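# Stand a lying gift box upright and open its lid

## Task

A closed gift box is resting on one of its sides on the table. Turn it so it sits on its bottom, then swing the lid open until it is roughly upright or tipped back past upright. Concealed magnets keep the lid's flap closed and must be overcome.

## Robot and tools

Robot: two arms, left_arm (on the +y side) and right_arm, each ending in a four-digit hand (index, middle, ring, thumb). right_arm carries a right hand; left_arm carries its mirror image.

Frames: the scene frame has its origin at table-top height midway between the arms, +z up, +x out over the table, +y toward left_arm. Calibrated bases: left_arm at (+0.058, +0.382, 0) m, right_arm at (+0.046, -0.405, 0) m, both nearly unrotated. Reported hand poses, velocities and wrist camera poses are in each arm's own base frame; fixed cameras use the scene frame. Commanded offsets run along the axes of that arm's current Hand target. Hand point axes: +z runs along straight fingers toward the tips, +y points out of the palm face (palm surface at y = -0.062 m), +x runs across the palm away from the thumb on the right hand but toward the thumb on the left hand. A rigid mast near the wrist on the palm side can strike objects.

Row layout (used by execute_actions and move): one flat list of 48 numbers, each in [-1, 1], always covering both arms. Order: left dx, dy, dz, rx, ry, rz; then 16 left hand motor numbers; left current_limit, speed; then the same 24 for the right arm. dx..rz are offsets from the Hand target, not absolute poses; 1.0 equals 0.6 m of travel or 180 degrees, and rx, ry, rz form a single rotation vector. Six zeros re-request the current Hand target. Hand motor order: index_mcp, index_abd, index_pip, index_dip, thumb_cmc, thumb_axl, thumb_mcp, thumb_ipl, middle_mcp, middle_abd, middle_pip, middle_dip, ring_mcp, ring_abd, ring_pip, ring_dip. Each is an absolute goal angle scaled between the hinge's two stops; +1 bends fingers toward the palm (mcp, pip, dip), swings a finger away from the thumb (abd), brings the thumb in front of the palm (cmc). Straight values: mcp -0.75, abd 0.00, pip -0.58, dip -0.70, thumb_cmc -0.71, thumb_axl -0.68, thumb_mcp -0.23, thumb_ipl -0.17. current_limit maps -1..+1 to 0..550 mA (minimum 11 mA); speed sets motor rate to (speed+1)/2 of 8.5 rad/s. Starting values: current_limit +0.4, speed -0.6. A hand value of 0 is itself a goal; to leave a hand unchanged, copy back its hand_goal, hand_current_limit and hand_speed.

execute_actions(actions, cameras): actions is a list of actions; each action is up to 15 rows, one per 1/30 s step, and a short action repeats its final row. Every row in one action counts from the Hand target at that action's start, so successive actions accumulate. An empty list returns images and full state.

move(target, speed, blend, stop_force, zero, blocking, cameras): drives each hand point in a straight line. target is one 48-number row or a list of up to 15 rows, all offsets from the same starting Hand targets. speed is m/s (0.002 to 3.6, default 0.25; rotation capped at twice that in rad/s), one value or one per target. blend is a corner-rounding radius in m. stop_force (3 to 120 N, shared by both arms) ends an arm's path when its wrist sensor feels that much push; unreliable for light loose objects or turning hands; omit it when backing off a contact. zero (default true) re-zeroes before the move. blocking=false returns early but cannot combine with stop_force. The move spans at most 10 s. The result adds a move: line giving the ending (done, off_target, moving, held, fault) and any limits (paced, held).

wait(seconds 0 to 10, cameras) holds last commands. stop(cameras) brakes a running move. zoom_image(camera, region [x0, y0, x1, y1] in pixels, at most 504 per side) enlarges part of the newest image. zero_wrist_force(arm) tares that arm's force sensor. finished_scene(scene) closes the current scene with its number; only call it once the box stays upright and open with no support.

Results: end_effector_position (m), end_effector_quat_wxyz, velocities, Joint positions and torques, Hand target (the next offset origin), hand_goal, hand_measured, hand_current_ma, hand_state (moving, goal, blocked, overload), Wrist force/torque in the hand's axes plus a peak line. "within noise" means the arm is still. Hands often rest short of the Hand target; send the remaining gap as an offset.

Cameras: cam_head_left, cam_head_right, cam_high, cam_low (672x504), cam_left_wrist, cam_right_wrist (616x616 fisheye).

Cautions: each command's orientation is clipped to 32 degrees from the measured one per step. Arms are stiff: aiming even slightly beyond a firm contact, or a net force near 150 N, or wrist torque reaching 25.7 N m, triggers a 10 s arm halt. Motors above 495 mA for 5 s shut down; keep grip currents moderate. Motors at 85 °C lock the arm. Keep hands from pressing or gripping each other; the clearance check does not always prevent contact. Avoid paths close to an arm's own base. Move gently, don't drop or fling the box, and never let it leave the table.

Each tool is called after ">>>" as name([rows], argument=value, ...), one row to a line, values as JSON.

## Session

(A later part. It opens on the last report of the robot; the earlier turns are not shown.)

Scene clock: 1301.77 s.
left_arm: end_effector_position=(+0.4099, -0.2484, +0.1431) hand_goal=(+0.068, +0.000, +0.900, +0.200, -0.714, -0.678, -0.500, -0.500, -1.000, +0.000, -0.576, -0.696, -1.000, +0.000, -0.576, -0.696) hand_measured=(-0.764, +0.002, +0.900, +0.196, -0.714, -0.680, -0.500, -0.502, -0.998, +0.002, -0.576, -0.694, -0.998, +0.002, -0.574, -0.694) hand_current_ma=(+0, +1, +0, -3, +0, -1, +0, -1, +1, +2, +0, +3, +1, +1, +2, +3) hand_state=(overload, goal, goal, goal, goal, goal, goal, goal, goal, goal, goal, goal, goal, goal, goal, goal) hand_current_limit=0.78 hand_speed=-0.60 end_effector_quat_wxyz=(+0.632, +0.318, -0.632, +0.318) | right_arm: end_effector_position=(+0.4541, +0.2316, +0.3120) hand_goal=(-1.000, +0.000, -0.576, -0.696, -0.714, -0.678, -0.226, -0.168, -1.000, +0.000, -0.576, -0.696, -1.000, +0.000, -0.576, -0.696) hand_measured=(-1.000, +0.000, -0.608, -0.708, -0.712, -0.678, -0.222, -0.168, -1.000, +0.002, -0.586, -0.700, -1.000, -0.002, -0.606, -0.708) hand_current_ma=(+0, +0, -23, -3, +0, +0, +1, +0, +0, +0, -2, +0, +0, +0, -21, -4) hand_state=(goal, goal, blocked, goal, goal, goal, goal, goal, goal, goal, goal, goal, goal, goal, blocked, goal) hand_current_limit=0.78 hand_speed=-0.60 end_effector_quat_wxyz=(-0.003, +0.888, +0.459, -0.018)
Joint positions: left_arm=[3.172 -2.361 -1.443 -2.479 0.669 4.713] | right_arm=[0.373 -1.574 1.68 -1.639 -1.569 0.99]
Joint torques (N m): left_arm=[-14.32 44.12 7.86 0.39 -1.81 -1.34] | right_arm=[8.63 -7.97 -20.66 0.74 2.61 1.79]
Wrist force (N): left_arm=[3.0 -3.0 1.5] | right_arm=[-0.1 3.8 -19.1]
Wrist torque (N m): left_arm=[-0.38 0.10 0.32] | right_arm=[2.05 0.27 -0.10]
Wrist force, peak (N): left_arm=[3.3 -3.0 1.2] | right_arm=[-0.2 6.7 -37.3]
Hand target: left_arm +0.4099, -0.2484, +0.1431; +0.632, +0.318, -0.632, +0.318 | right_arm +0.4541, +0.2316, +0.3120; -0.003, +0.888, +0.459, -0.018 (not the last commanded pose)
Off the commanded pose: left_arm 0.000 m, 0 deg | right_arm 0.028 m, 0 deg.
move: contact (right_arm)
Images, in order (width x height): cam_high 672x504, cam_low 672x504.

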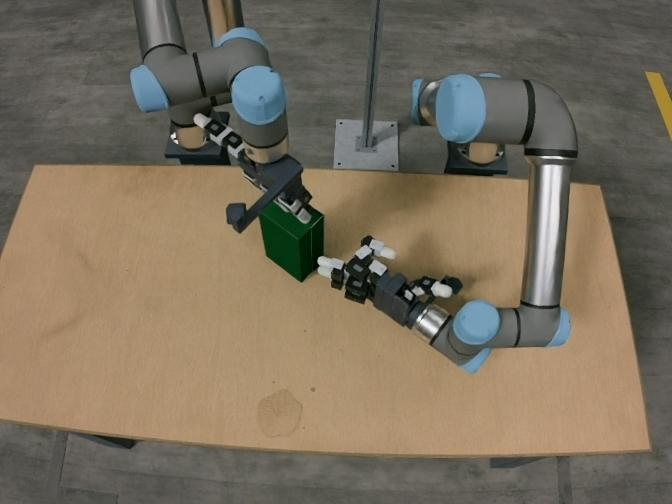

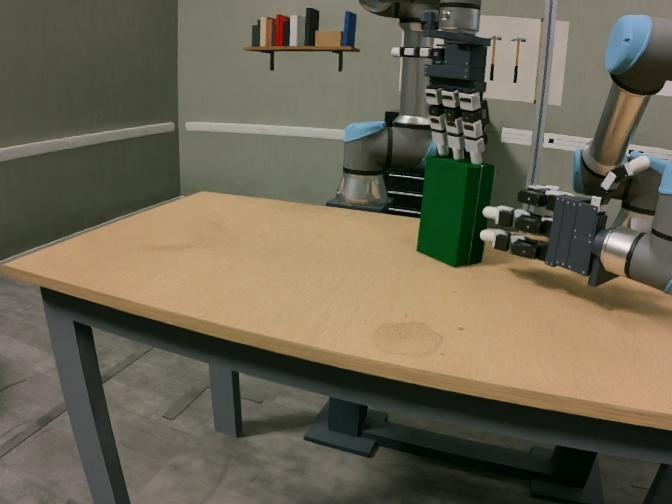

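>>> move([
  [0,-0.045,0,0,0,0,0.068,0,0.9,0.2,-0.714,-0.678,-0.5,-0.5,-1,0,-0.576,-0.696,-1,0,-0.576,-0.696,0.78,-0.6,0,0,0,0,0,0,-1,0,-0.576,-0.696,-0.714,-0.678,-0.226,-0.168,-1,0,-0.576,-0.696,-1,0,-0.576,-0.696,0.78,-0.6],
], speed=0.08, cameras=["cam_high","cam_low"])

>>> zoom_image(camera="cam_high", region=[200, 130, 420, 330])

>>> zoom_image(camera="cam_low", region=[200, 150, 420, 330])

Scene clock: 1319.60 s.
left_arm: end_effector_position=(+0.4315, -0.2645, +0.1431) hand_goal=(+0.068, +0.000, +0.900, +0.200, -0.714, -0.678, -0.500, -0.500, -1.000, +0.000, -0.576, -0.696, -1.000, +0.000, -0.576, -0.696) hand_measured=(-0.764, +0.002, +0.900, +0.196, -0.714, -0.680, -0.500, -0.502, -0.998, +0.002, -0.576, -0.694, -0.998, +0.002, -0.574, -0.694) hand_current_ma=(+0, +1, +0, -3, +0, -1, +0, -1, +1, +2, +0, +3, +1, +1, +2, +3) hand_state=(overload, goal, goal, goal, goal, goal, goal, goal, goal, goal, goal, goal, goal, goal, goal, goal) hand_current_limit=0.78 hand_speed=-0.60 end_effector_quat_wxyz=(+0.632, +0.318, -0.632, +0.318) | right_arm: end_effector_position=(+0.4541, +0.2316, +0.3120) hand_goal=(-1.000, +0.000, -0.576, -0.696, -0.714, -0.678, -0.226, -0.168, -1.000, +0.000, -0.576, -0.696, -1.000, +0.000, -0.576, -0.696) hand_measured=(-1.000, +0.000, -0.608, -0.708, -0.712, -0.678, -0.222, -0.168, -1.000, +0.002, -0.586, -0.700, -1.000, -0.002, -0.606, -0.708) hand_current_ma=(+0, +0, -23, -3, +0, +0, +1, +0, +0, +0, -2, +0, +0, +0, -21, -4) hand_state=(goal, goal, blocked, goal, goal, goal, goal, goal, goal, goal, goal, goal, goal, goal, blocked, goal) hand_current_limit=0.78 hand_speed=-0.60 end_effector_quat_wxyz=(-0.003, +0.888, +0.459, -0.018)
Joint positions: left_arm=[3.146 -2.409 -1.349 -2.526 0.642 4.713] | right_arm=[0.373 -1.574 1.68 -1.639 -1.569 0.99]
Joint torques (N m): left_arm=[-13.96 45.98 24.66 -1.73 -1.85 1.31] | right_arm=[9.04 -25.44 -21.63 -0.4 2.61 1.43]
Wrist force (N): left_arm=[3.3 -3.0 1.5] | right_arm=[-0.2 3.6 -19.5]
Wrist torque (N m): left_arm=[-0.33 0.06 0.31] | right_arm=[2.03 0.28 -0.10]
Wrist force, peak (N): left_arm=[3.5 -3.2 1.6] | right_arm=[0.2 3.8 -20.0]
Hand target: left_arm +0.4316, -0.2645, +0.1431; +0.632, +0.318, -0.632, +0.318 | right_arm +0.4541, +0.2316, +0.3120; -0.003, +0.888, +0.459, -0.018
Off the commanded pose: left_arm 0.000 m, 0 deg | right_arm 0.000 m, 0 deg.
move: done
Images, in order (width x height): cam_high 672x504, cam_low 672x504.

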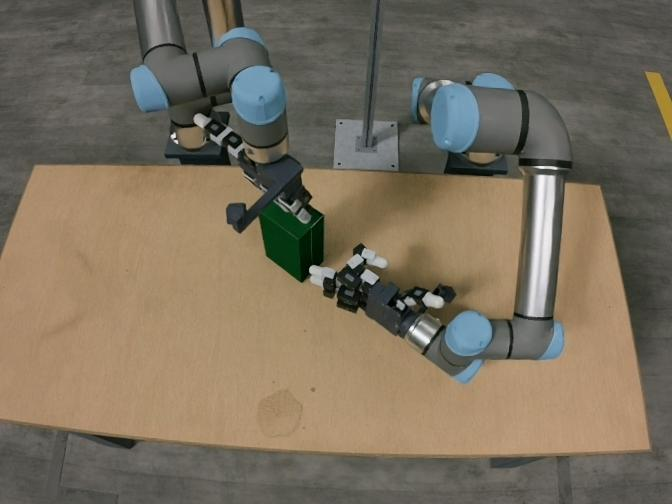

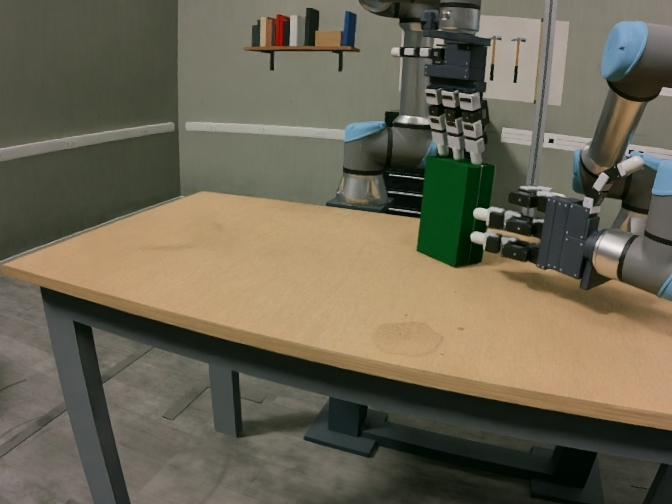

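Scaled by 2.291 from the camera's 672x504 image, which has a finer 960x720 frame.

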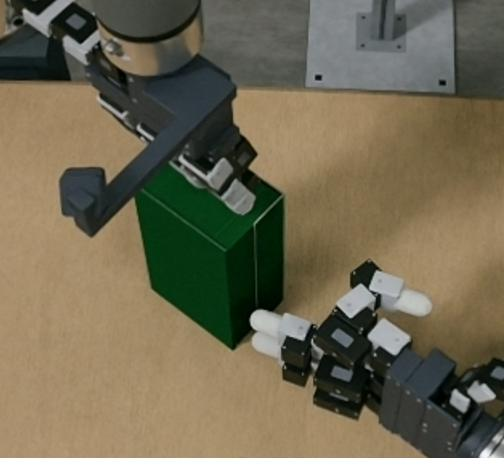

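Scaled by 2.291 from the camera's 672x504 image, which has a finer 960x720 frame.

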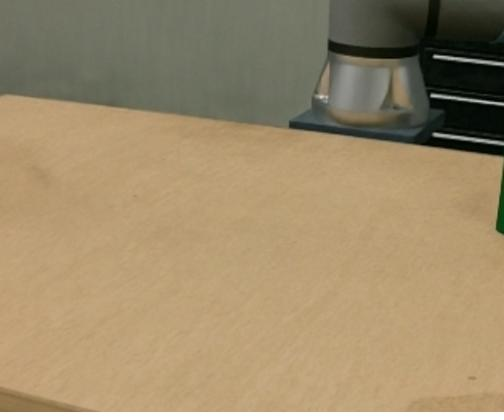

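>>> move([
  [0,0,0,0,0,0,0.068,0,0.9,0.2,-0.714,-0.678,-0.5,-0.5,-1,0,-0.576,-0.696,-1,0,-0.576,-0.696,0.78,-0.6,0,0,0.05,0,0,0,-1,0,-0.576,-0.696,-0.714,-0.678,-0.226,-0.168,-1,0,-0.576,-0.696,-1,0,-0.576,-0.696,0.78,-0.6],
], speed=0.015, stop_force=30)

>>> move([
  [0,0,0.1,0,0,0,0.068,0,0.9,0.2,-0.714,-0.678,-0.5,-0.5,-1,0,-0.576,-0.696,-1,0,-0.576,-0.696,0.78,-0.6,0,0,0,0,0,0,-1,0,-0.576,-0.696,-0.714,-0.678,-0.226,-0.168,-1,0,-0.576,-0.696,-1,0,-0.576,-0.696,0.78,-0.6],
], speed=0.025, stop_force=8, cameras=["cam_high","cam_low"])

>>> zoom_image(camera="cam_high", region=[220, 150, 360, 290])

>>> zoom_image(camera="cam_low", region=[390, 140, 550, 280])

Scene clock: 1327.87 s.
left_arm: end_effector_position=(+0.4316, -0.2645, +0.1431) hand_goal=(+0.068, +0.000, +0.900, +0.200, -0.714, -0.678, -0.500, -0.500, -1.000, +0.000, -0.576, -0.696, -1.000, +0.000, -0.576, -0.696) hand_measured=(-0.764, +0.002, +0.900, +0.196, -0.714, -0.680, -0.500, -0.502, -0.998, +0.002, -0.576, -0.694, -0.998, +0.002, -0.574, -0.694) hand_current_ma=(+0, +1, +0, -3, +0, -1, +0, -1, +1, +2, +0, +3, +1, +1, +2, +3) hand_state=(overload, goal, goal, goal, goal, goal, goal, goal, goal, goal, goal, goal, goal, goal, goal, goal) hand_current_limit=0.78 hand_speed=-0.60 end_effector_quat_wxyz=(+0.632, +0.318, -0.632, +0.318) | right_arm: end_effector_position=(+0.4541, +0.2316, +0.3108) hand_goal=(-1.000, +0.000, -0.576, -0.696, -0.714, -0.678, -0.226, -0.168, -1.000, +0.000, -0.576, -0.696, -1.000, +0.000, -0.576, -0.696) hand_measured=(-1.000, -0.002, -0.634, -0.720, -0.712, -0.678, -0.222, -0.168, -1.000, +0.000, -0.612, -0.710, -1.000, -0.004, -0.632, -0.720) hand_current_ma=(+0, +0, -66, -13, +0, +0, +1, +0, +0, +0, -27, -5, +0, +0, -59, -14) hand_state=(goal, goal, blocked, blocked, goal, goal, goal, goal, goal, goal, blocked, goal, goal, goal, blocked, blocked) hand_current_limit=0.78 hand_speed=-0.60 end_effector_quat_wxyz=(-0.003, +0.888, +0.459, -0.018)
Joint positions: left_arm=[3.145 -2.409 -1.348 -2.526 0.642 4.713] | right_arm=[0.373 -1.574 1.683 -1.643 -1.569 0.99]
Joint torques (N m): left_arm=[-14.74 46.32 24.7 -1.94 -1.56 1.45] | right_arm=[9.54 0.75 -14.29 1.95 2.7 1.09]
Wrist force (N): left_arm=[3.2 -2.9 1.7] | right_arm=[-0.6 5.8 -34.3]
Wrist torque (N m): left_arm=[-0.34 0.07 0.29] | right_arm=[3.81 0.53 -0.13]
Wrist force, peak (N): left_arm=[3.4 -3.2 1.7] | right_arm=[0.0 7.9 -52.3]
Hand target: left_arm +0.4316, -0.2645, +0.1431; +0.632, +0.318, -0.632, +0.318 | right_arm +0.4541, +0.2316, +0.3108; -0.003, +0.888, +0.459, -0.018 (not the last commanded pose)
Off the commanded pose: left_arm 0.000 m, 0 deg | right_arm 0.029 m, 0 deg.
move: contact (right_arm)

Scene clock: 1330.40 s.
left_arm: end_effector_position=(+0.4119, -0.2911, +0.1431) hand_goal=(+0.068, +0.000, +0.900, +0.200, -0.714, -0.678, -0.500, -0.500, -1.000, +0.000, -0.576, -0.696, -1.000, +0.000, -0.576, -0.696) hand_measured=(-0.764, +0.002, +0.900, +0.196, -0.714, -0.680, -0.500, -0.502, -1.000, +0.006, -0.580, -0.700, -1.000, +0.006, -0.578, -0.698) hand_current_ma=(+0, +1, +0, -3, +0, -1, +0, -1, +0, +7, -4, -5, +0, +6, -2, -3) hand_state=(overload, goal, goal, goal, goal, goal, goal, goal, goal, goal, goal, goal, goal, goal, goal, goal) hand_current_limit=0.78 hand_speed=-0.60 end_effector_quat_wxyz=(+0.632, +0.318, -0.632, +0.318) | right_arm: end_effector_position=(+0.4541, +0.2316, +0.3108) hand_goal=(-1.000, +0.000, -0.576, -0.696, -0.714, -0.678, -0.226, -0.168, -1.000, +0.000, -0.576, -0.696, -1.000, +0.000, -0.576, -0.696) hand_measured=(-1.000, -0.014, -0.638, -0.726, -0.712, -0.678, -0.222, -0.168, -1.000, -0.012, -0.608, -0.710, -1.000, -0.018, -0.622, -0.712) hand_current_ma=(+0, -4, -73, -19, +0, +0, +1, +0, +0, -3, -23, -5, +0, -6, -44, -6) hand_state=(goal, goal, blocked, blocked, goal, goal, goal, goal, goal, goal, blocked, goal, goal, goal, blocked, goal) hand_current_limit=0.78 hand_speed=-0.60 end_effector_quat_wxyz=(-0.003, +0.888, +0.459, -0.018)
Joint positions: left_arm=[3.103 -2.383 -1.4 -2.5 0.6 4.713] | right_arm=[0.373 -1.574 1.683 -1.643 -1.569 0.99]
Joint torques (N m): left_arm=[12.9 44.8 24.53 -1.88 2.13 1.2] | right_arm=[9.6 -5.54 -13.97 0.76 2.38 1]
Wrist force (N): left_arm=[2.9 -2.8 1.3] | right_arm=[-0.5 4.9 -31.1]
Wrist torque (N m): left_arm=[-0.31 0.12 0.21] | right_arm=[3.35 1.04 0.21]
Wrist force, peak (N): left_arm=[2.9 -2.6 -6.2] | right_arm=[-0.6 5.4 -34.8]
Hand target: left_arm +0.4119, -0.2911, +0.1431; +0.632, +0.318, -0.632, +0.318 (not the last commanded pose) | right_arm +0.4541, +0.2316, +0.3108; -0.003, +0.888, +0.459, -0.018
Off the commanded pose: left_arm 0.027 m, 0 deg | right_arm 0.000 m, 0 deg.
move: contact (left_arm)
Images, in order (width x height): cam_high 672x504, cam_low 672x504.

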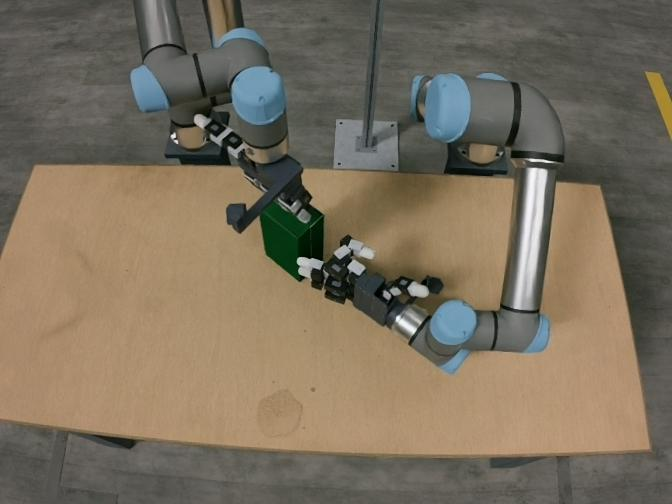

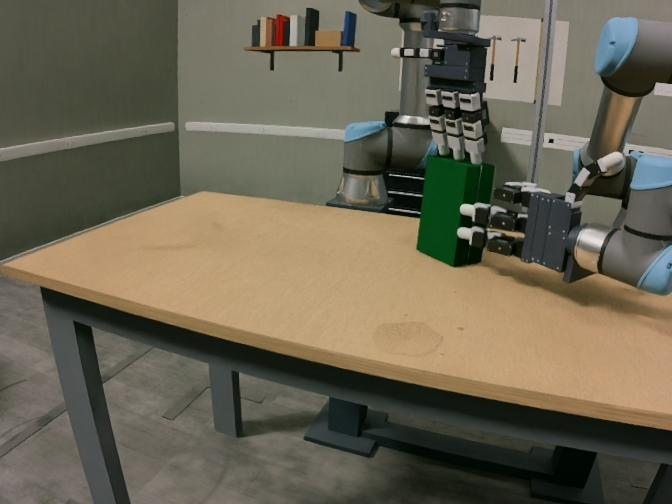

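Scaled by 3.600 from the camera's 672x504 image, which has a finer 960x720 frame.

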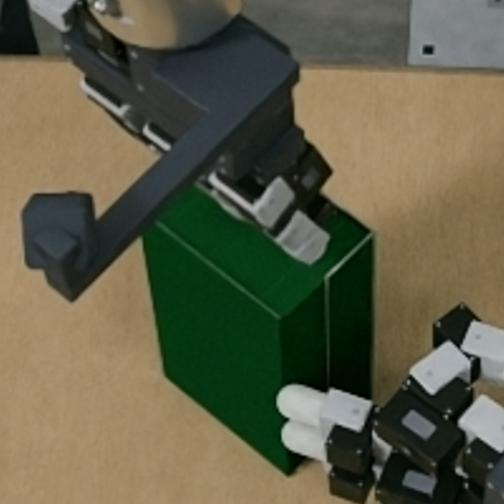

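Scaled by 3.150 from the camera's 672x504 image, which has a finer 960x720 frame.

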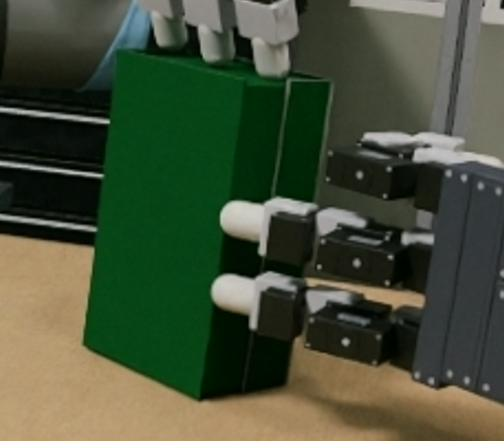

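>>> move([
  [0,0,0,0,0,0,0.068,0,0.9,0.2,-0.714,-0.678,-0.5,-0.5,-1,0,-0.576,-0.696,-1,0,-0.576,-0.696,0.78,-0.6,0,0,0.05,0,0,0,-1,0,-0.576,-0.696,-0.714,-0.678,-0.226,-0.168,-1,0,-0.576,-0.696,-1,0,-0.576,-0.696,0.78,-0.6],
], speed=0.01, stop_force=18)

>>> move([
  [0,0.07,0.003,0,0,0,0.068,0,0.9,0.2,-0.714,-0.678,-0.5,-0.5,-1,0,-0.576,-0.696,-1,0,-0.576,-0.696,0.78,-0.6,0,0,0,0,0,0,-1,0,-0.576,-0.696,-0.714,-0.678,-0.226,-0.168,-1,0,-0.576,-0.696,-1,0,-0.576,-0.696,0.78,-0.6],
], speed=0.015, stop_force=20, cameras=["cam_high","cam_low"])

>>> zoom_image(camera="cam_high", region=[220, 150, 360, 290])

>>> zoom_image(camera="cam_low", region=[390, 140, 550, 280])

Scene clock: 1339.60 s.
left_arm: end_effector_position=(+0.4119, -0.2911, +0.1431) hand_goal=(+0.068, +0.000, +0.900, +0.200, -0.714, -0.678, -0.500, -0.500, -1.000, +0.000, -0.576, -0.696, -1.000, +0.000, -0.576, -0.696) hand_measured=(-0.764, +0.002, +0.900, +0.196, -0.714, -0.680, -0.500, -0.502, -1.000, +0.006, -0.578, -0.698, -1.000, +0.006, -0.578, -0.698) hand_current_ma=(+0, +1, +0, -3, +0, -1, +0, -1, +0, +6, -1, -2, +0, +6, -2, -3) hand_state=(overload, goal, goal, goal, goal, goal, goal, goal, goal, goal, goal, goal, goal, goal, goal, goal) hand_current_limit=0.78 hand_speed=-0.60 end_effector_quat_wxyz=(+0.632, +0.318, -0.632, +0.318) | right_arm: end_effector_position=(+0.4541, +0.2317, +0.3102) hand_goal=(-1.000, +0.000, -0.576, -0.696, -0.714, -0.678, -0.226, -0.168, -1.000, +0.000, -0.576, -0.696, -1.000, +0.000, -0.576, -0.696) hand_measured=(-1.000, -0.014, -0.646, -0.728, -0.712, -0.678, -0.222, -0.168, -1.000, -0.012, -0.614, -0.710, -1.000, -0.018, -0.626, -0.714) hand_current_ma=(+0, -4, -90, -22, +0, +0, +1, +0, +0, -3, -31, -6, +0, -6, -51, -8) hand_state=(goal, goal, blocked, blocked, goal, goal, goal, goal, goal, goal, blocked, goal, goal, goal, blocked, goal) hand_current_limit=0.78 hand_speed=-0.60 end_effector_quat_wxyz=(-0.003, +0.888, +0.459, -0.018)
Joint positions: left_arm=[3.103 -2.383 -1.4 -2.5 0.6 4.713] | right_arm=[0.373 -1.574 1.685 -1.645 -1.569 0.99]
Joint torques (N m): left_arm=[11.02 46.02 23.82 -1.92 1.75 1.11] | right_arm=[10.91 6.18 -10.59 3.09 2.09 1.09]
Wrist force (N): left_arm=[3.4 -2.8 0.6] | right_arm=[-1.3 7.0 -43.4]
Wrist torque (N m): left_arm=[-0.29 0.08 0.25] | right_arm=[4.76 1.27 0.11]
Wrist force, peak (N): left_arm=[3.2 -3.2 1.3] | right_arm=[-1.5 8.8 -53.8]
Hand target: left_arm +0.4119, -0.2911, +0.1431; +0.632, +0.318, -0.632, +0.318 | right_arm +0.4541, +0.2317, +0.3102; -0.003, +0.888, +0.459, -0.018 (not the last commanded pose)
Off the commanded pose: left_arm 0.000 m, 0 deg | right_arm 0.029 m, 0 deg.
move: contact (right_arm)

Scene clock: 1343.33 s.
left_arm: end_effector_position=(+0.3771, -0.2675, +0.1431) hand_goal=(+0.068, +0.000, +0.900, +0.200, -0.714, -0.678, -0.500, -0.500, -1.000, +0.000, -0.576, -0.696, -1.000, +0.000, -0.576, -0.696) hand_measured=(-0.764, +0.002, +0.900, +0.196, -0.714, -0.680, -0.500, -0.502, -1.000, +0.006, -0.632, -0.734, -1.000, +0.006, -0.632, -0.734) hand_current_ma=(+0, +1, +0, -3, +0, -1, +0, -1, +0, +5, -146, -91, +0, +6, -149, -90) hand_state=(overload, goal, goal, goal, goal, goal, goal, goal, goal, goal, blocked, blocked, goal, goal, blocked, blocked) hand_current_limit=0.78 hand_speed=-0.60 end_effector_quat_wxyz=(+0.632, +0.318, -0.632, +0.318) | right_arm: end_effector_position=(+0.4541, +0.2317, +0.3101) hand_goal=(-1.000, +0.000, -0.576, -0.696, -0.714, -0.678, -0.226, -0.168, -1.000, +0.000, -0.576, -0.696, -1.000, +0.000, -0.576, -0.696) hand_measured=(-1.000, -0.016, -0.648, -0.730, -0.712, -0.678, -0.222, -0.168, -1.000, -0.014, -0.622, -0.716, -1.000, -0.018, -0.640, -0.728) hand_current_ma=(+0, -4, -95, -25, +0, +0, +1, +0, +0, -4, -42, -9, +0, -6, -78, -21) hand_state=(goal, goal, blocked, blocked, goal, goal, goal, goal, goal, goal, blocked, goal, goal, goal, blocked, blocked) hand_current_limit=0.78 hand_speed=-0.60 end_effector_quat_wxyz=(-0.003, +0.888, +0.459, -0.018)
Joint positions: left_arm=[3.141 -2.309 -1.547 -2.428 0.638 4.713] | right_arm=[0.373 -1.574 1.685 -1.645 -1.569 0.99]
Joint torques (N m): left_arm=[8.01 54.11 4.11 -0.44 4.82 -1.48] | right_arm=[9.06 -7.61 -10.18 -1.03 0.55 1]
Wrist force (N): left_arm=[3.1 -10.2 -4.7] | right_arm=[-2.3 1.2 -32.0]
Wrist torque (N m): left_arm=[1.05 -0.08 0.57] | right_arm=[3.79 0.30 -0.50]
Wrist force, peak (N): left_arm=[3.3 -10.3 -4.6] | right_arm=[-1.3 5.9 -43.9]
Hand target: left_arm +0.3771, -0.2675, +0.1431; +0.632, +0.318, -0.632, +0.318 | right_arm +0.4541, +0.2317, +0.3102; -0.003, +0.888, +0.459, -0.018
Off the commanded pose: left_arm 0.000 m, 0 deg | right_arm 0.000 m, 0 deg.
move: done
Images, in order (width x height): cam_high 672x504, cam_low 672x504.

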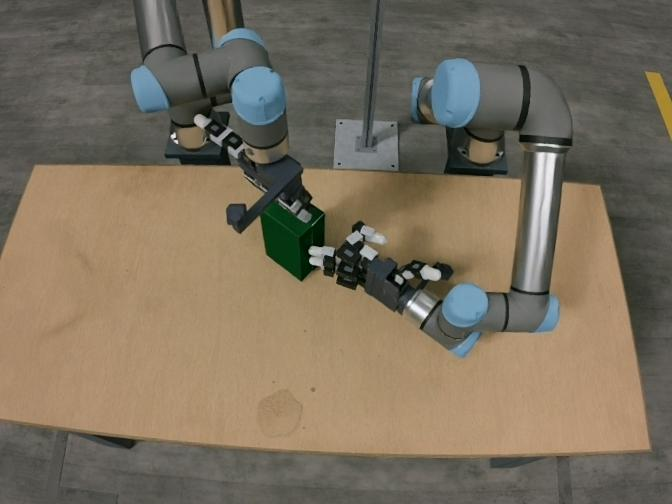

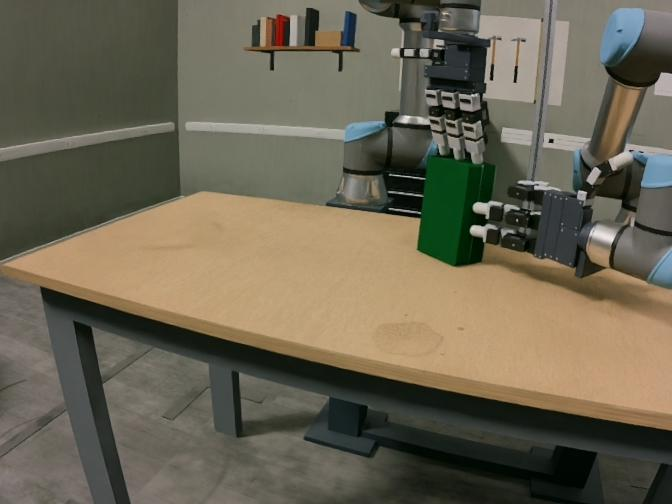

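Scaled by 3.600 from the camera's 672x504 image, which has a finer 960x720 frame.

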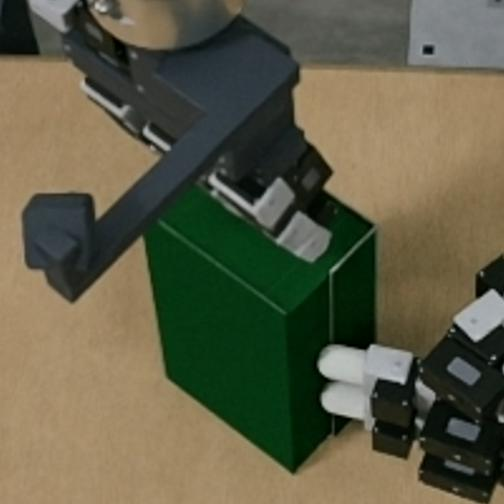

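Scaled by 3.150 from the camera's 672x504 image, which has a finer 960x720 frame.

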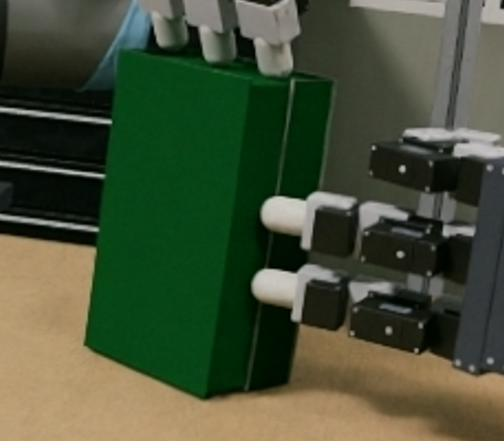

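>>> move([
  [0,0.04,0.0015,0,0,0,0.068,0,0.9,0.2,-0.714,-0.678,-0.5,-0.5,-1,0,-0.576,-0.696,-1,0,-0.576,-0.696,0.95,-0.6,0,0,0.004,0,0,0,-1,0,-0.576,-0.696,-0.714,-0.678,-0.226,-0.168,-1,0,-0.576,-0.696,-1,0,-0.576,-0.696,0.78,-0.6],
], speed=0.015, stop_force=28, cameras=["cam_high","cam_low"])

>>> zoom_image(camera="cam_high", region=[220, 150, 360, 290])

>>> zoom_image(camera="cam_low", region=[390, 140, 550, 280])

Scene clock: 1351.17 s.
left_arm: end_effector_position=(+0.3572, -0.2539, +0.1430) hand_goal=(+0.068, +0.000, +0.900, +0.200, -0.714, -0.678, -0.500, -0.500, -1.000, +0.000, -0.576, -0.696, -1.000, +0.000, -0.576, -0.696) hand_measured=(-0.764, +0.002, +0.900, +0.196, -0.714, -0.680, -0.500, -0.502, -1.000, +0.006, -0.644, -0.744, -1.002, +0.008, -0.650, -0.748) hand_current_ma=(+0, +1, +0, -3, +0, -1, +0, -1, -1, +7, -194, -124, -1, +8, -217, -136) hand_state=(overload, goal, goal, goal, goal, goal, goal, goal, goal, goal, blocked, blocked, goal, goal, blocked, blocked) hand_current_limit=0.95 hand_speed=-0.60 end_effector_quat_wxyz=(+0.632, +0.318, -0.632, +0.318) | right_arm: end_effector_position=(+0.4541, +0.2316, +0.3078) hand_goal=(-1.000, +0.000, -0.576, -0.696, -0.714, -0.678, -0.226, -0.168, -1.000, +0.000, -0.576, -0.696, -1.000, +0.000, -0.576, -0.696) hand_measured=(-1.000, -0.028, -0.666, -0.734, -0.712, -0.678, -0.222, -0.168, -1.000, -0.024, -0.658, -0.734, -1.002, -0.024, -0.674, -0.748) hand_current_ma=(+0, -13, -143, -29, +0, +0, +1, +0, +0, -10, -123, -30, +0, -11, -168, -53) hand_state=(goal, blocked, blocked, blocked, goal, goal, goal, goal, goal, blocked, blocked, blocked, goal, blocked, blocked, blocked) hand_current_limit=0.78 hand_speed=-0.60 end_effector_quat_wxyz=(-0.003, +0.888, +0.459, -0.018)
Joint positions: left_arm=[3.165 -2.269 -1.625 -2.389 0.662 4.713] | right_arm=[0.373 -1.574 1.69 -1.651 -1.569 0.99]
Joint torques (N m): left_arm=[8.18 51.64 2.01 -0.68 5.21 -1.47] | right_arm=[4.55 9.93 8.63 -0.36 0.83 2]
Wrist force (N): left_arm=[3.5 -12.2 -3.8] | right_arm=[-2.5 4.9 -55.6]
Wrist torque (N m): left_arm=[1.14 -0.14 0.66] | right_arm=[6.63 0.07 -0.66]
Wrist force, peak (N): left_arm=[3.2 -11.9 -7.5] | right_arm=[-2.2 4.7 -55.8]
Hand target: left_arm +0.3572, -0.2539, +0.1430; +0.632, +0.318, -0.632, +0.318 | right_arm +0.4541, +0.2316, +0.3078; -0.003, +0.888, +0.459, -0.018
Off the commanded pose: left_arm 0.000 m, 0 deg | right_arm 0.000 m, 0 deg.
move: done
Images, in order (width x height): cam_high 672x504, cam_low 672x504.

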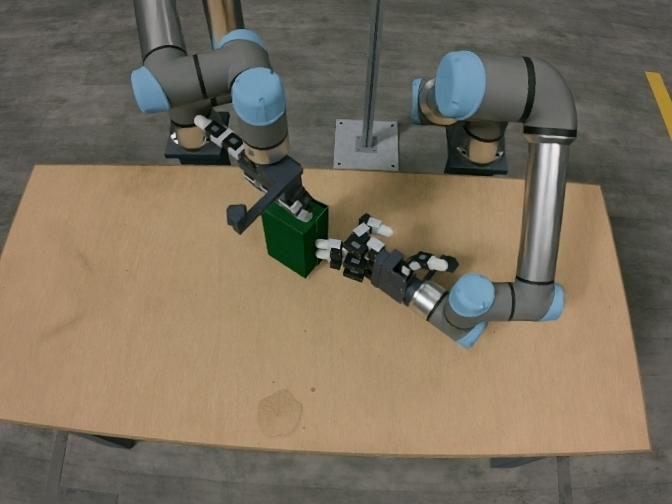

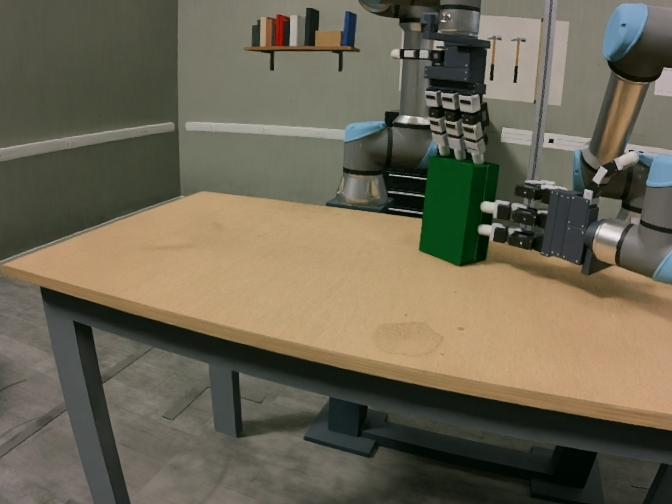

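Scaled by 3.600 from the camera's 672x504 image, which has a finer 960x720 frame.

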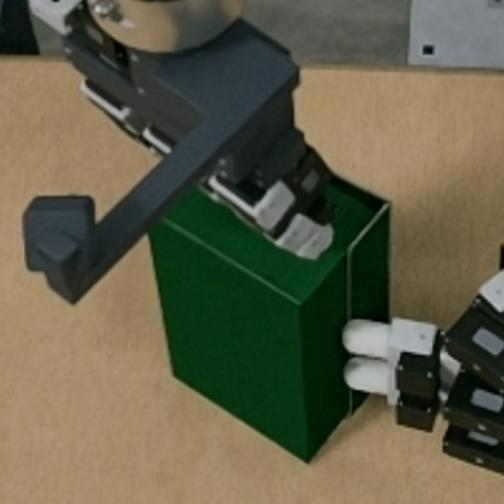

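Scaled by 3.150 from the camera's 672x504 image, which has a finer 960x720 frame.

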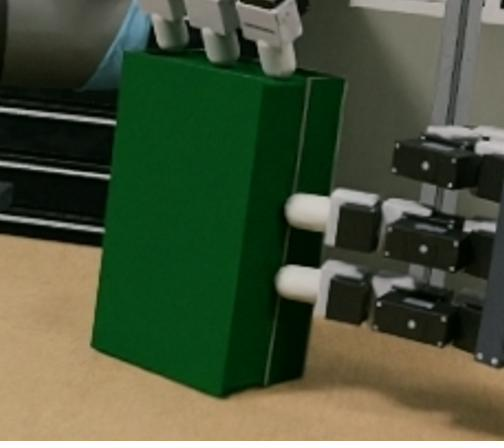

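>>> move([
  [0,-0.02,-0.01,0,0,0,0.068,0,0.9,0.2,-0.714,-0.678,-0.5,-0.5,-1,0,-0.576,-0.696,-1,0,-0.576,-0.696,0.95,-0.6,0,0,-0.05,0,0,0,-1,0,-0.576,-0.696,-0.714,-0.678,-0.226,-0.168,-1,0,-0.576,-0.696,-1,0,-0.576,-0.696,0.78,-0.6],
  [0,-0.02,-0.03,0,0,0,0.068,0,0.9,0.2,-0.714,-0.678,-0.5,-0.5,-1,0,-0.576,-0.696,-1,0,-0.576,-0.696,0.95,-0.6,0.0412,0.028,-0.05,0,0,-0.061,-1,0,-0.576,-0.696,-0.714,-0.678,-0.226,-0.168,-1,0,-0.576,-0.696,-1,0,-0.576,-0.696,0.78,-0.6],
  [0,-0.02,-0.03,0,0,0,0.068,0,0.9,0.2,-0.714,-0.678,-0.5,-0.5,-1,0,-0.576,-0.696,-1,0,-0.576,-0.696,0.95,-0.6,0.0412,0.028,-0.025,0,0,-0.061,-1,0,-0.576,-0.696,-0.714,-0.678,-0.226,-0.168,-1,0,-0.576,-0.696,-1,0,-0.576,-0.696,0.78,-0.6],
], speed=0.08, cameras=["cam_high","cam_low"])

>>> zoom_image(camera="cam_high", region=[220, 150, 360, 290])

>>> zoom_image(camera="cam_low", region=[390, 130, 530, 270])

Scene clock: 1377.97 s.
left_arm: end_effector_position=(+0.3776, -0.2466, +0.1430) hand_goal=(+0.068, +0.000, +0.900, +0.200, -0.714, -0.678, -0.500, -0.500, -1.000, +0.000, -0.576, -0.696, -1.000, +0.000, -0.576, -0.696) hand_measured=(-0.764, +0.002, +0.900, +0.196, -0.714, -0.680, -0.500, -0.502, -1.000, +0.008, -0.578, -0.700, -1.000, +0.012, -0.578, -0.700) hand_current_ma=(+0, +1, +0, -3, +0, -1, +0, -1, +0, +10, -2, -3, +0, +14, -2, -3) hand_state=(overload, goal, goal, goal, goal, goal, goal, goal, goal, goal, goal, goal, goal, goal, goal, goal) hand_current_limit=0.95 hand_speed=-0.60 end_effector_quat_wxyz=(+0.632, +0.318, -0.632, +0.318) | right_arm: end_effector_position=(+0.4826, +0.2422, +0.3218) hand_goal=(-1.000, +0.000, -0.576, -0.696, -0.714, -0.678, -0.226, -0.168, -1.000, +0.000, -0.576, -0.696, -1.000, +0.000, -0.576, -0.696) hand_measured=(-0.998, -0.002, -0.578, -0.698, -0.712, -0.678, -0.222, -0.168, -0.998, -0.002, -0.578, -0.698, -0.998, -0.002, -0.578, -0.698) hand_current_ma=(+0, +0, +0, +0, +0, +0, +1, +0, +0, +0, +0, +0, +0, +0, +0, +0) hand_state=(goal, goal, goal, goal, goal, goal, goal, goal, goal, goal, goal, goal, goal, goal, goal, goal) hand_current_limit=0.78 hand_speed=-0.60 end_effector_quat_wxyz=(-0.004, +0.840, +0.542, -0.017)
Joint positions: left_arm=[3.177 -2.302 -1.561 -2.421 0.674 4.713] | right_arm=[0.359 -1.546 1.625 -1.614 -1.57 0.784]
Joint torques (N m): left_arm=[12.51 40.68 23.48 -1.97 2.24 1.35] | right_arm=[-9.6 -15.66 -17.51 -4.41 2.46 -1.7]
Wrist force (N): left_arm=[2.6 -3.0 1.3] | right_arm=[-0.1 0.5 -0.1]
Wrist torque (N m): left_arm=[-0.36 0.14 0.21] | right_arm=[-0.01 -0.05 -0.02]
Wrist force, peak (N): left_arm=[3.6 -12.5 -3.9] | right_arm=[-2.6 5.0 -55.9]
Hand target: left_arm +0.3776, -0.2466, +0.1430; +0.632, +0.318, -0.632, +0.318 | right_arm +0.4826, +0.2422, +0.3217; -0.004, +0.840, +0.542, -0.017
Off the commanded pose: left_arm 0.000 m, 0 deg | right_arm 0.000 m, 0 deg.
move: done
Images, in order (width x height): cam_high 672x504, cam_low 672x504.

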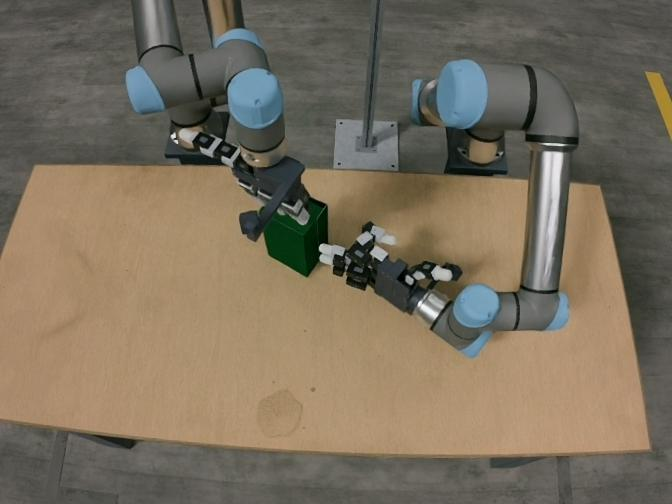

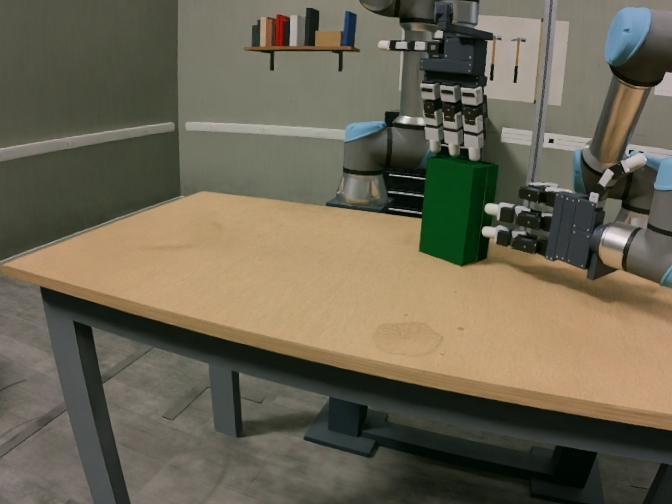

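Scaled by 3.600 from the camera's 672x504 image, which has a finer 960x720 frame.

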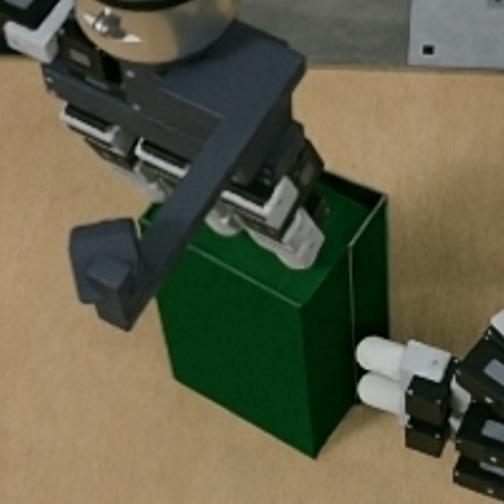

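Scaled by 3.600 from the camera's 672x504 image, which has a finer 960x720 frame.

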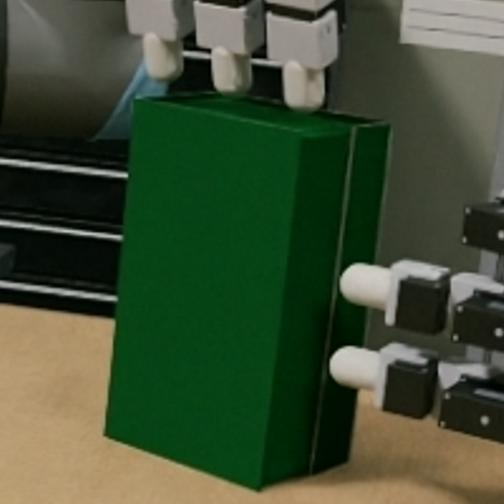

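>>> zoom_image(camera="cam_high", region=[290, 190, 340, 240])

>>> zoom_image(camera="cam_low", region=[450, 150, 510, 210])

Scaled by 10.080 from the camera's 672x504 image, which has a finer 960x720 frame.

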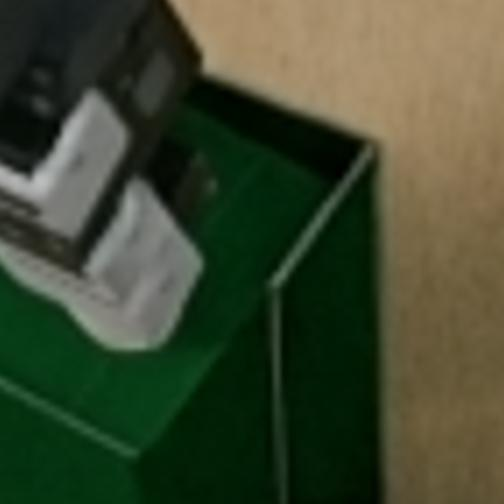

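Scaled by 8.400 from the camera's 672x504 image, which has a finer 960x720 frame.

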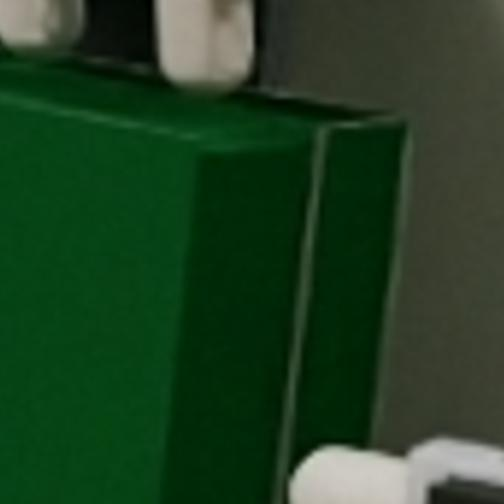

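>>> move([
  [0,0,0,0,0,0,0.068,0,0.9,0.2,-0.714,-0.678,-0.5,-0.5,-1,0,-0.576,-0.696,-1,0,-0.576,-0.696,0.95,-0.6,0,0,0.06,0,0,0,-1,0,-0.576,-0.696,-0.714,-0.678,-0.226,-0.168,-1,0,-0.576,-0.696,-1,0,-0.576,-0.696,0.78,-0.6],
], speed=0.02, stop_force=20)

>>> move([
  [0,0,0,0,0,0,0.068,0,0.9,0.2,-0.714,-0.678,-0.5,-0.5,-1,0,-0.576,-0.696,-1,0,-0.576,-0.696,0.95,-0.6,0,0.03,0,0,0,0,-1,0,-0.576,-0.696,-0.714,-0.678,-0.226,-0.168,-1,0,-0.576,-0.696,-1,0,-0.576,-0.696,0.95,-0.6],
], speed=0.01, stop_force=12)

>>> move([
  [0,-0.015,0.05,0,0,0,0.068,0,0.9,0.2,-0.714,-0.678,-0.5,-0.5,-1,0,-0.576,-0.696,-1,0,-0.576,-0.696,0.95,-0.6,0,0,0,0,0,0,-1,0,-0.576,-0.696,-0.714,-0.678,-0.226,-0.168,-1,0,-0.576,-0.696,-1,0,-0.576,-0.696,0.95,-0.6],
], speed=0.02, stop_force=8)

>>> move([
  [0,0.05,0.002,0,0,0,0.068,0,0.9,0.2,-0.714,-0.678,-0.5,-0.5,-1,0,-0.576,-0.696,-1,0,-0.576,-0.696,0.95,-0.6,0,0,0,0,0,0,-1,0,-0.576,-0.696,-0.714,-0.678,-0.226,-0.168,-1,0,-0.576,-0.696,-1,0,-0.576,-0.696,0.95,-0.6],
], speed=0.015, stop_force=28, cameras=["cam_high","cam_low"])

>>> zoom_image(camera="cam_high", region=[250, 170, 350, 270])

>>> zoom_image(camera="cam_low", region=[410, 140, 530, 260])

Scene clock: 1394.20 s.
left_arm: end_effector_position=(+0.3776, -0.2466, +0.1430) hand_goal=(+0.068, +0.000, +0.900, +0.200, -0.714, -0.678, -0.500, -0.500, -1.000, +0.000, -0.576, -0.696, -1.000, +0.000, -0.576, -0.696) hand_measured=(-0.764, +0.002, +0.900, +0.196, -0.714, -0.680, -0.500, -0.502, -1.000, +0.008, -0.578, -0.700, -1.000, +0.012, -0.578, -0.700) hand_current_ma=(+0, +1, +0, -3, +0, -1, +0, -1, +0, +10, -2, -3, +0, +14, -2, -3) hand_state=(overload, goal, goal, goal, goal, goal, goal, goal, goal, goal, goal, goal, goal, goal, goal, goal) hand_current_limit=0.95 hand_speed=-0.60 end_effector_quat_wxyz=(+0.632, +0.318, -0.632, +0.318) | right_arm: end_effector_position=(+0.4823, +0.2421, +0.3113) hand_goal=(-1.000, +0.000, -0.576, -0.696, -0.714, -0.678, -0.226, -0.168, -1.000, +0.000, -0.576, -0.696, -1.000, +0.000, -0.576, -0.696) hand_measured=(-1.000, -0.004, -0.586, -0.700, -0.712, -0.678, -0.222, -0.168, -0.998, -0.002, -0.578, -0.698, -1.000, -0.002, -0.590, -0.698) hand_current_ma=(+0, +0, -3, +0, +0, +0, +1, +0, +0, +0, +0, +0, +0, +0, -5, +0) hand_state=(goal, goal, goal, goal, goal, goal, goal, goal, goal, goal, goal, goal, goal, goal, goal, goal) hand_current_limit=0.78 hand_speed=-0.60 end_effector_quat_wxyz=(-0.004, +0.840, +0.542, -0.017)
Joint positions: left_arm=[3.177 -2.302 -1.561 -2.421 0.674 4.713] | right_arm=[0.359 -1.545 1.651 -1.641 -1.57 0.784]
Joint torques (N m): left_arm=[12.95 41.21 22.77 -2 2.27 1.31] | right_arm=[-0.32 -13.51 -23.68 -0.06 2.33 -0.55]
Wrist force (N): left_arm=[2.5 -2.9 1.5] | right_arm=[-0.1 3.4 -12.1]
Wrist torque (N m): left_arm=[-0.36 0.17 0.19] | right_arm=[1.18 0.33 0.06]
Wrist force, peak (N): left_arm=[2.9 -3.1 1.6] | right_arm=[0.1 8.0 -31.2]
Hand target: left_arm +0.3776, -0.2466, +0.1430; +0.632, +0.318, -0.632, +0.318 | right_arm +0.4823, +0.2421, +0.3114; -0.004, +0.840, +0.542, -0.017 (not the last commanded pose)
Off the commanded pose: left_arm 0.000 m, 0 deg | right_arm 0.026 m, 0 deg.
move: contact (right_arm)

Scene clock: 1396.90 s.
left_arm: end_effector_position=(+0.3776, -0.2466, +0.1430) hand_goal=(+0.068, +0.000, +0.900, +0.200, -0.714, -0.678, -0.500, -0.500, -1.000, +0.000, -0.576, -0.696, -1.000, +0.000, -0.576, -0.696) hand_measured=(-0.764, +0.002, +0.900, +0.196, -0.714, -0.680, -0.500, -0.502, -1.000, +0.008, -0.578, -0.700, -1.000, +0.012, -0.578, -0.700) hand_current_ma=(+0, +1, +0, -3, +0, -1, +0, -1, +0, +10, -2, -3, +0, +14, -2, -3) hand_state=(overload, goal, goal, goal, goal, goal, goal, goal, goal, goal, goal, goal, goal, goal, goal, goal) hand_current_limit=0.95 hand_speed=-0.60 end_effector_quat_wxyz=(+0.632, +0.318, -0.632, +0.318) | right_arm: end_effector_position=(+0.4987, +0.2347, +0.3109) hand_goal=(-1.000, +0.000, -0.576, -0.696, -0.714, -0.678, -0.226, -0.168, -1.000, +0.000, -0.576, -0.696, -1.000, +0.000, -0.576, -0.696) hand_measured=(-1.000, -0.010, -0.610, -0.714, -0.712, -0.678, -0.222, -0.168, -1.000, -0.006, -0.594, -0.704, -1.000, -0.008, -0.616, -0.716) hand_current_ma=(+0, -2, -26, -7, +0, +0, +1, +0, +0, -1, -7, -2, +0, -2, -34, -9) hand_state=(goal, goal, blocked, goal, goal, goal, goal, goal, goal, goal, goal, goal, goal, goal, blocked, goal) hand_current_limit=0.95 hand_speed=-0.60 end_effector_quat_wxyz=(-0.004, +0.840, +0.542, -0.017)
Joint positions: left_arm=[3.177 -2.302 -1.561 -2.421 0.674 4.713] | right_arm=[0.334 -1.522 1.628 -1.641 -1.571 0.759]
Joint torques (N m): left_arm=[12.36 41.25 22.56 -2.06 2.23 1.36] | right_arm=[-10.16 -8.13 -25.1 -1.77 -3.36 -1.6]
Wrist force (N): left_arm=[2.7 -3.0 1.4] | right_arm=[-1.4 -1.2 -16.7]
Wrist torque (N m): left_arm=[-0.36 0.14 0.21] | right_arm=[2.11 0.47 -0.09]
Wrist force, peak (N): left_arm=[2.8 -3.0 1.5] | right_arm=[-1.7 -1.4 -16.8]
Hand target: left_arm +0.3776, -0.2466, +0.1430; +0.632, +0.318, -0.632, +0.318 | right_arm +0.4987, +0.2347, +0.3109; -0.004, +0.840, +0.542, -0.017
Off the commanded pose: left_arm 0.000 m, 0 deg | right_arm 0.000 m, 0 deg.
move: done

Scene clock: 1398.90 s.
left_arm: end_effector_position=(+0.3721, -0.2619, +0.1430) hand_goal=(+0.068, +0.000, +0.900, +0.200, -0.714, -0.678, -0.500, -0.500, -1.000, +0.000, -0.576, -0.696, -1.000, +0.000, -0.576, -0.696) hand_measured=(-0.764, +0.002, +0.900, +0.196, -0.714, -0.680, -0.500, -0.502, -0.996, +0.008, -0.574, -0.692, -1.000, +0.012, -0.578, -0.700) hand_current_ma=(+0, +1, +0, -3, +0, -1, +0, -1, +3, +9, +2, +3, +0, +14, -2, -3) hand_state=(overload, goal, goal, goal, goal, goal, goal, goal, goal, goal, goal, goal, goal, goal, goal, goal) hand_current_limit=0.95 hand_speed=-0.60 end_effector_quat_wxyz=(+0.632, +0.318, -0.632, +0.318) | right_arm: end_effector_position=(+0.4987, +0.2347, +0.3109) hand_goal=(-1.000, +0.000, -0.576, -0.696, -0.714, -0.678, -0.226, -0.168, -1.000, +0.000, -0.576, -0.696, -1.000, +0.000, -0.576, -0.696) hand_measured=(-1.000, -0.024, -0.600, -0.710, -0.712, -0.678, -0.222, -0.168, -1.000, -0.022, -0.594, -0.704, -1.000, -0.024, -0.622, -0.720) hand_current_ma=(+0, -10, -13, -4, +0, +0, +1, +0, +0, -9, -7, -2, +0, -11, -42, -12) hand_state=(goal, blocked, blocked, goal, goal, goal, goal, goal, goal, blocked, goal, goal, goal, blocked, blocked, blocked) hand_current_limit=0.95 hand_speed=-0.60 end_effector_quat_wxyz=(-0.004, +0.840, +0.542, -0.017)
Joint positions: left_arm=[3.15 -2.298 -1.569 -2.417 0.647 4.713] | right_arm=[0.334 -1.522 1.628 -1.641 -1.571 0.759]
Joint torques (N m): left_arm=[11.25 40.95 22.7 -1.96 2.05 1.41] | right_arm=[-6.17 -17.16 -24.33 -1.15 2.66 0.3]
Wrist force (N): left_arm=[2.6 -2.4 0.1] | right_arm=[-2.0 -0.4 -12.9]
Wrist torque (N m): left_arm=[-0.28 0.11 0.18] | right_arm=[1.60 -0.11 -0.39]
Wrist force, peak (N): left_arm=[2.5 0.0 -6.3] | right_arm=[-1.6 -1.3 -17.0]
Hand target: left_arm +0.3721, -0.2619, +0.1430; +0.632, +0.318, -0.632, +0.318 (not the last commanded pose) | right_arm +0.4987, +0.2347, +0.3109; -0.004, +0.840, +0.542, -0.017
Off the commanded pose: left_arm 0.015 m, 0 deg | right_arm 0.000 m, 0 deg.
move: contact (left_arm)

Scene clock: 1401.83 s.
left_arm: end_effector_position=(+0.3473, -0.2450, +0.1430) hand_goal=(+0.068, +0.000, +0.900, +0.200, -0.714, -0.678, -0.500, -0.500, -1.000, +0.000, -0.576, -0.696, -1.000, +0.000, -0.576, -0.696) hand_measured=(-0.764, +0.002, +0.900, +0.196, -0.714, -0.680, -0.500, -0.502, -1.000, +0.008, -0.574, -0.694, -1.000, +0.012, -0.578, -0.700) hand_current_ma=(+0, +1, +0, -3, +0, -1, +0, -1, +0, +9, +1, +2, +0, +14, -2, -3) hand_state=(overload, goal, goal, goal, goal, goal, goal, goal, goal, goal, goal, goal, goal, goal, goal, goal) hand_current_limit=0.95 hand_speed=-0.60 end_effector_quat_wxyz=(+0.632, +0.318, -0.632, +0.318) | right_arm: end_effector_position=(+0.4987, +0.2347, +0.3109) hand_goal=(-1.000, +0.000, -0.576, -0.696, -0.714, -0.678, -0.226, -0.168, -1.000, +0.000, -0.576, -0.696, -1.000, +0.000, -0.576, -0.696) hand_measured=(-1.000, -0.024, -0.600, -0.710, -0.712, -0.678, -0.222, -0.168, -1.000, -0.022, -0.594, -0.704, -1.000, -0.024, -0.622, -0.720) hand_current_ma=(+0, -10, -13, -4, +0, +0, +1, +0, +0, -9, -7, -2, +0, -11, -42, -12) hand_state=(goal, blocked, blocked, goal, goal, goal, goal, goal, goal, blocked, goal, goal, goal, blocked, blocked, blocked) hand_current_limit=0.95 hand_speed=-0.60 end_effector_quat_wxyz=(-0.004, +0.840, +0.542, -0.017)
Joint positions: left_arm=[3.182 -2.248 -1.665 -2.37 0.678 4.713] | right_arm=[0.334 -1.522 1.628 -1.641 -1.571 0.759]
Joint torques (N m): left_arm=[12.24 52.2 5.5 0.48 2.26 -1.08] | right_arm=[1.59 -30.83 -23.24 -1.61 0.38 1.99]
Wrist force (N): left_arm=[2.3 -3.2 1.4] | right_arm=[-2.0 -0.6 -12.3]
Wrist torque (N m): left_arm=[-0.41 0.16 0.15] | right_arm=[1.60 -0.08 -0.38]
Wrist force, peak (N): left_arm=[2.7 -3.1 1.6] | right_arm=[-1.9 -0.5 -13.1]
Hand target: left_arm +0.3473, -0.2450, +0.1430; +0.632, +0.318, -0.632, +0.318 | right_arm +0.4987, +0.2347, +0.3109; -0.004, +0.840, +0.542, -0.017
Off the commanded pose: left_arm 0.000 m, 0 deg | right_arm 0.000 m, 0 deg.
move: done
Images, in order (width x height): cam_high 672x504, cam_low 672x504.

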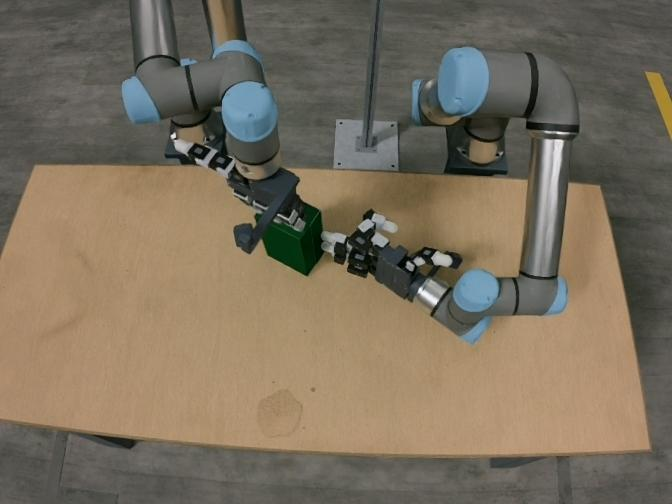

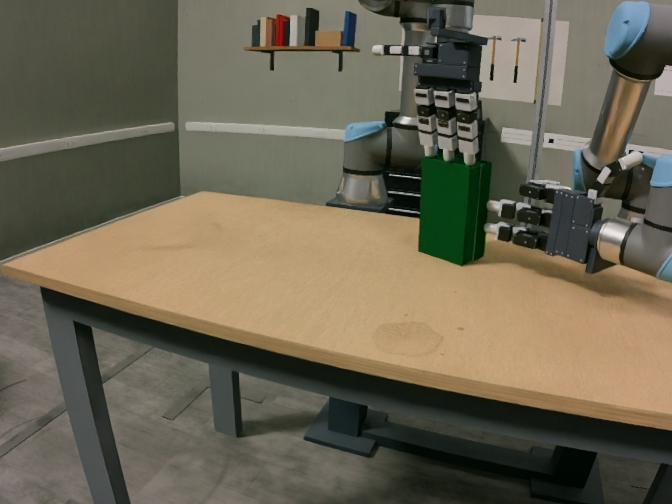

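Scaled by 5.040 from the camera's 672x504 image, which has a finer 960x720 frame.

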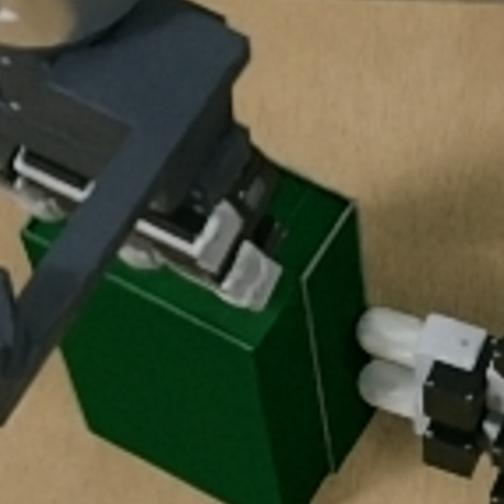

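Scaled by 4.200 from the camera's 672x504 image, which has a finer 960x720 frame.

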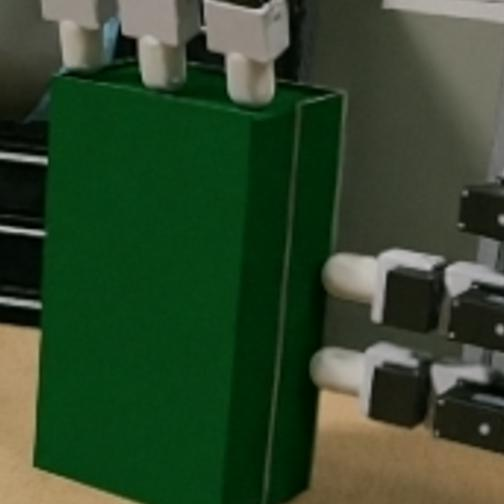

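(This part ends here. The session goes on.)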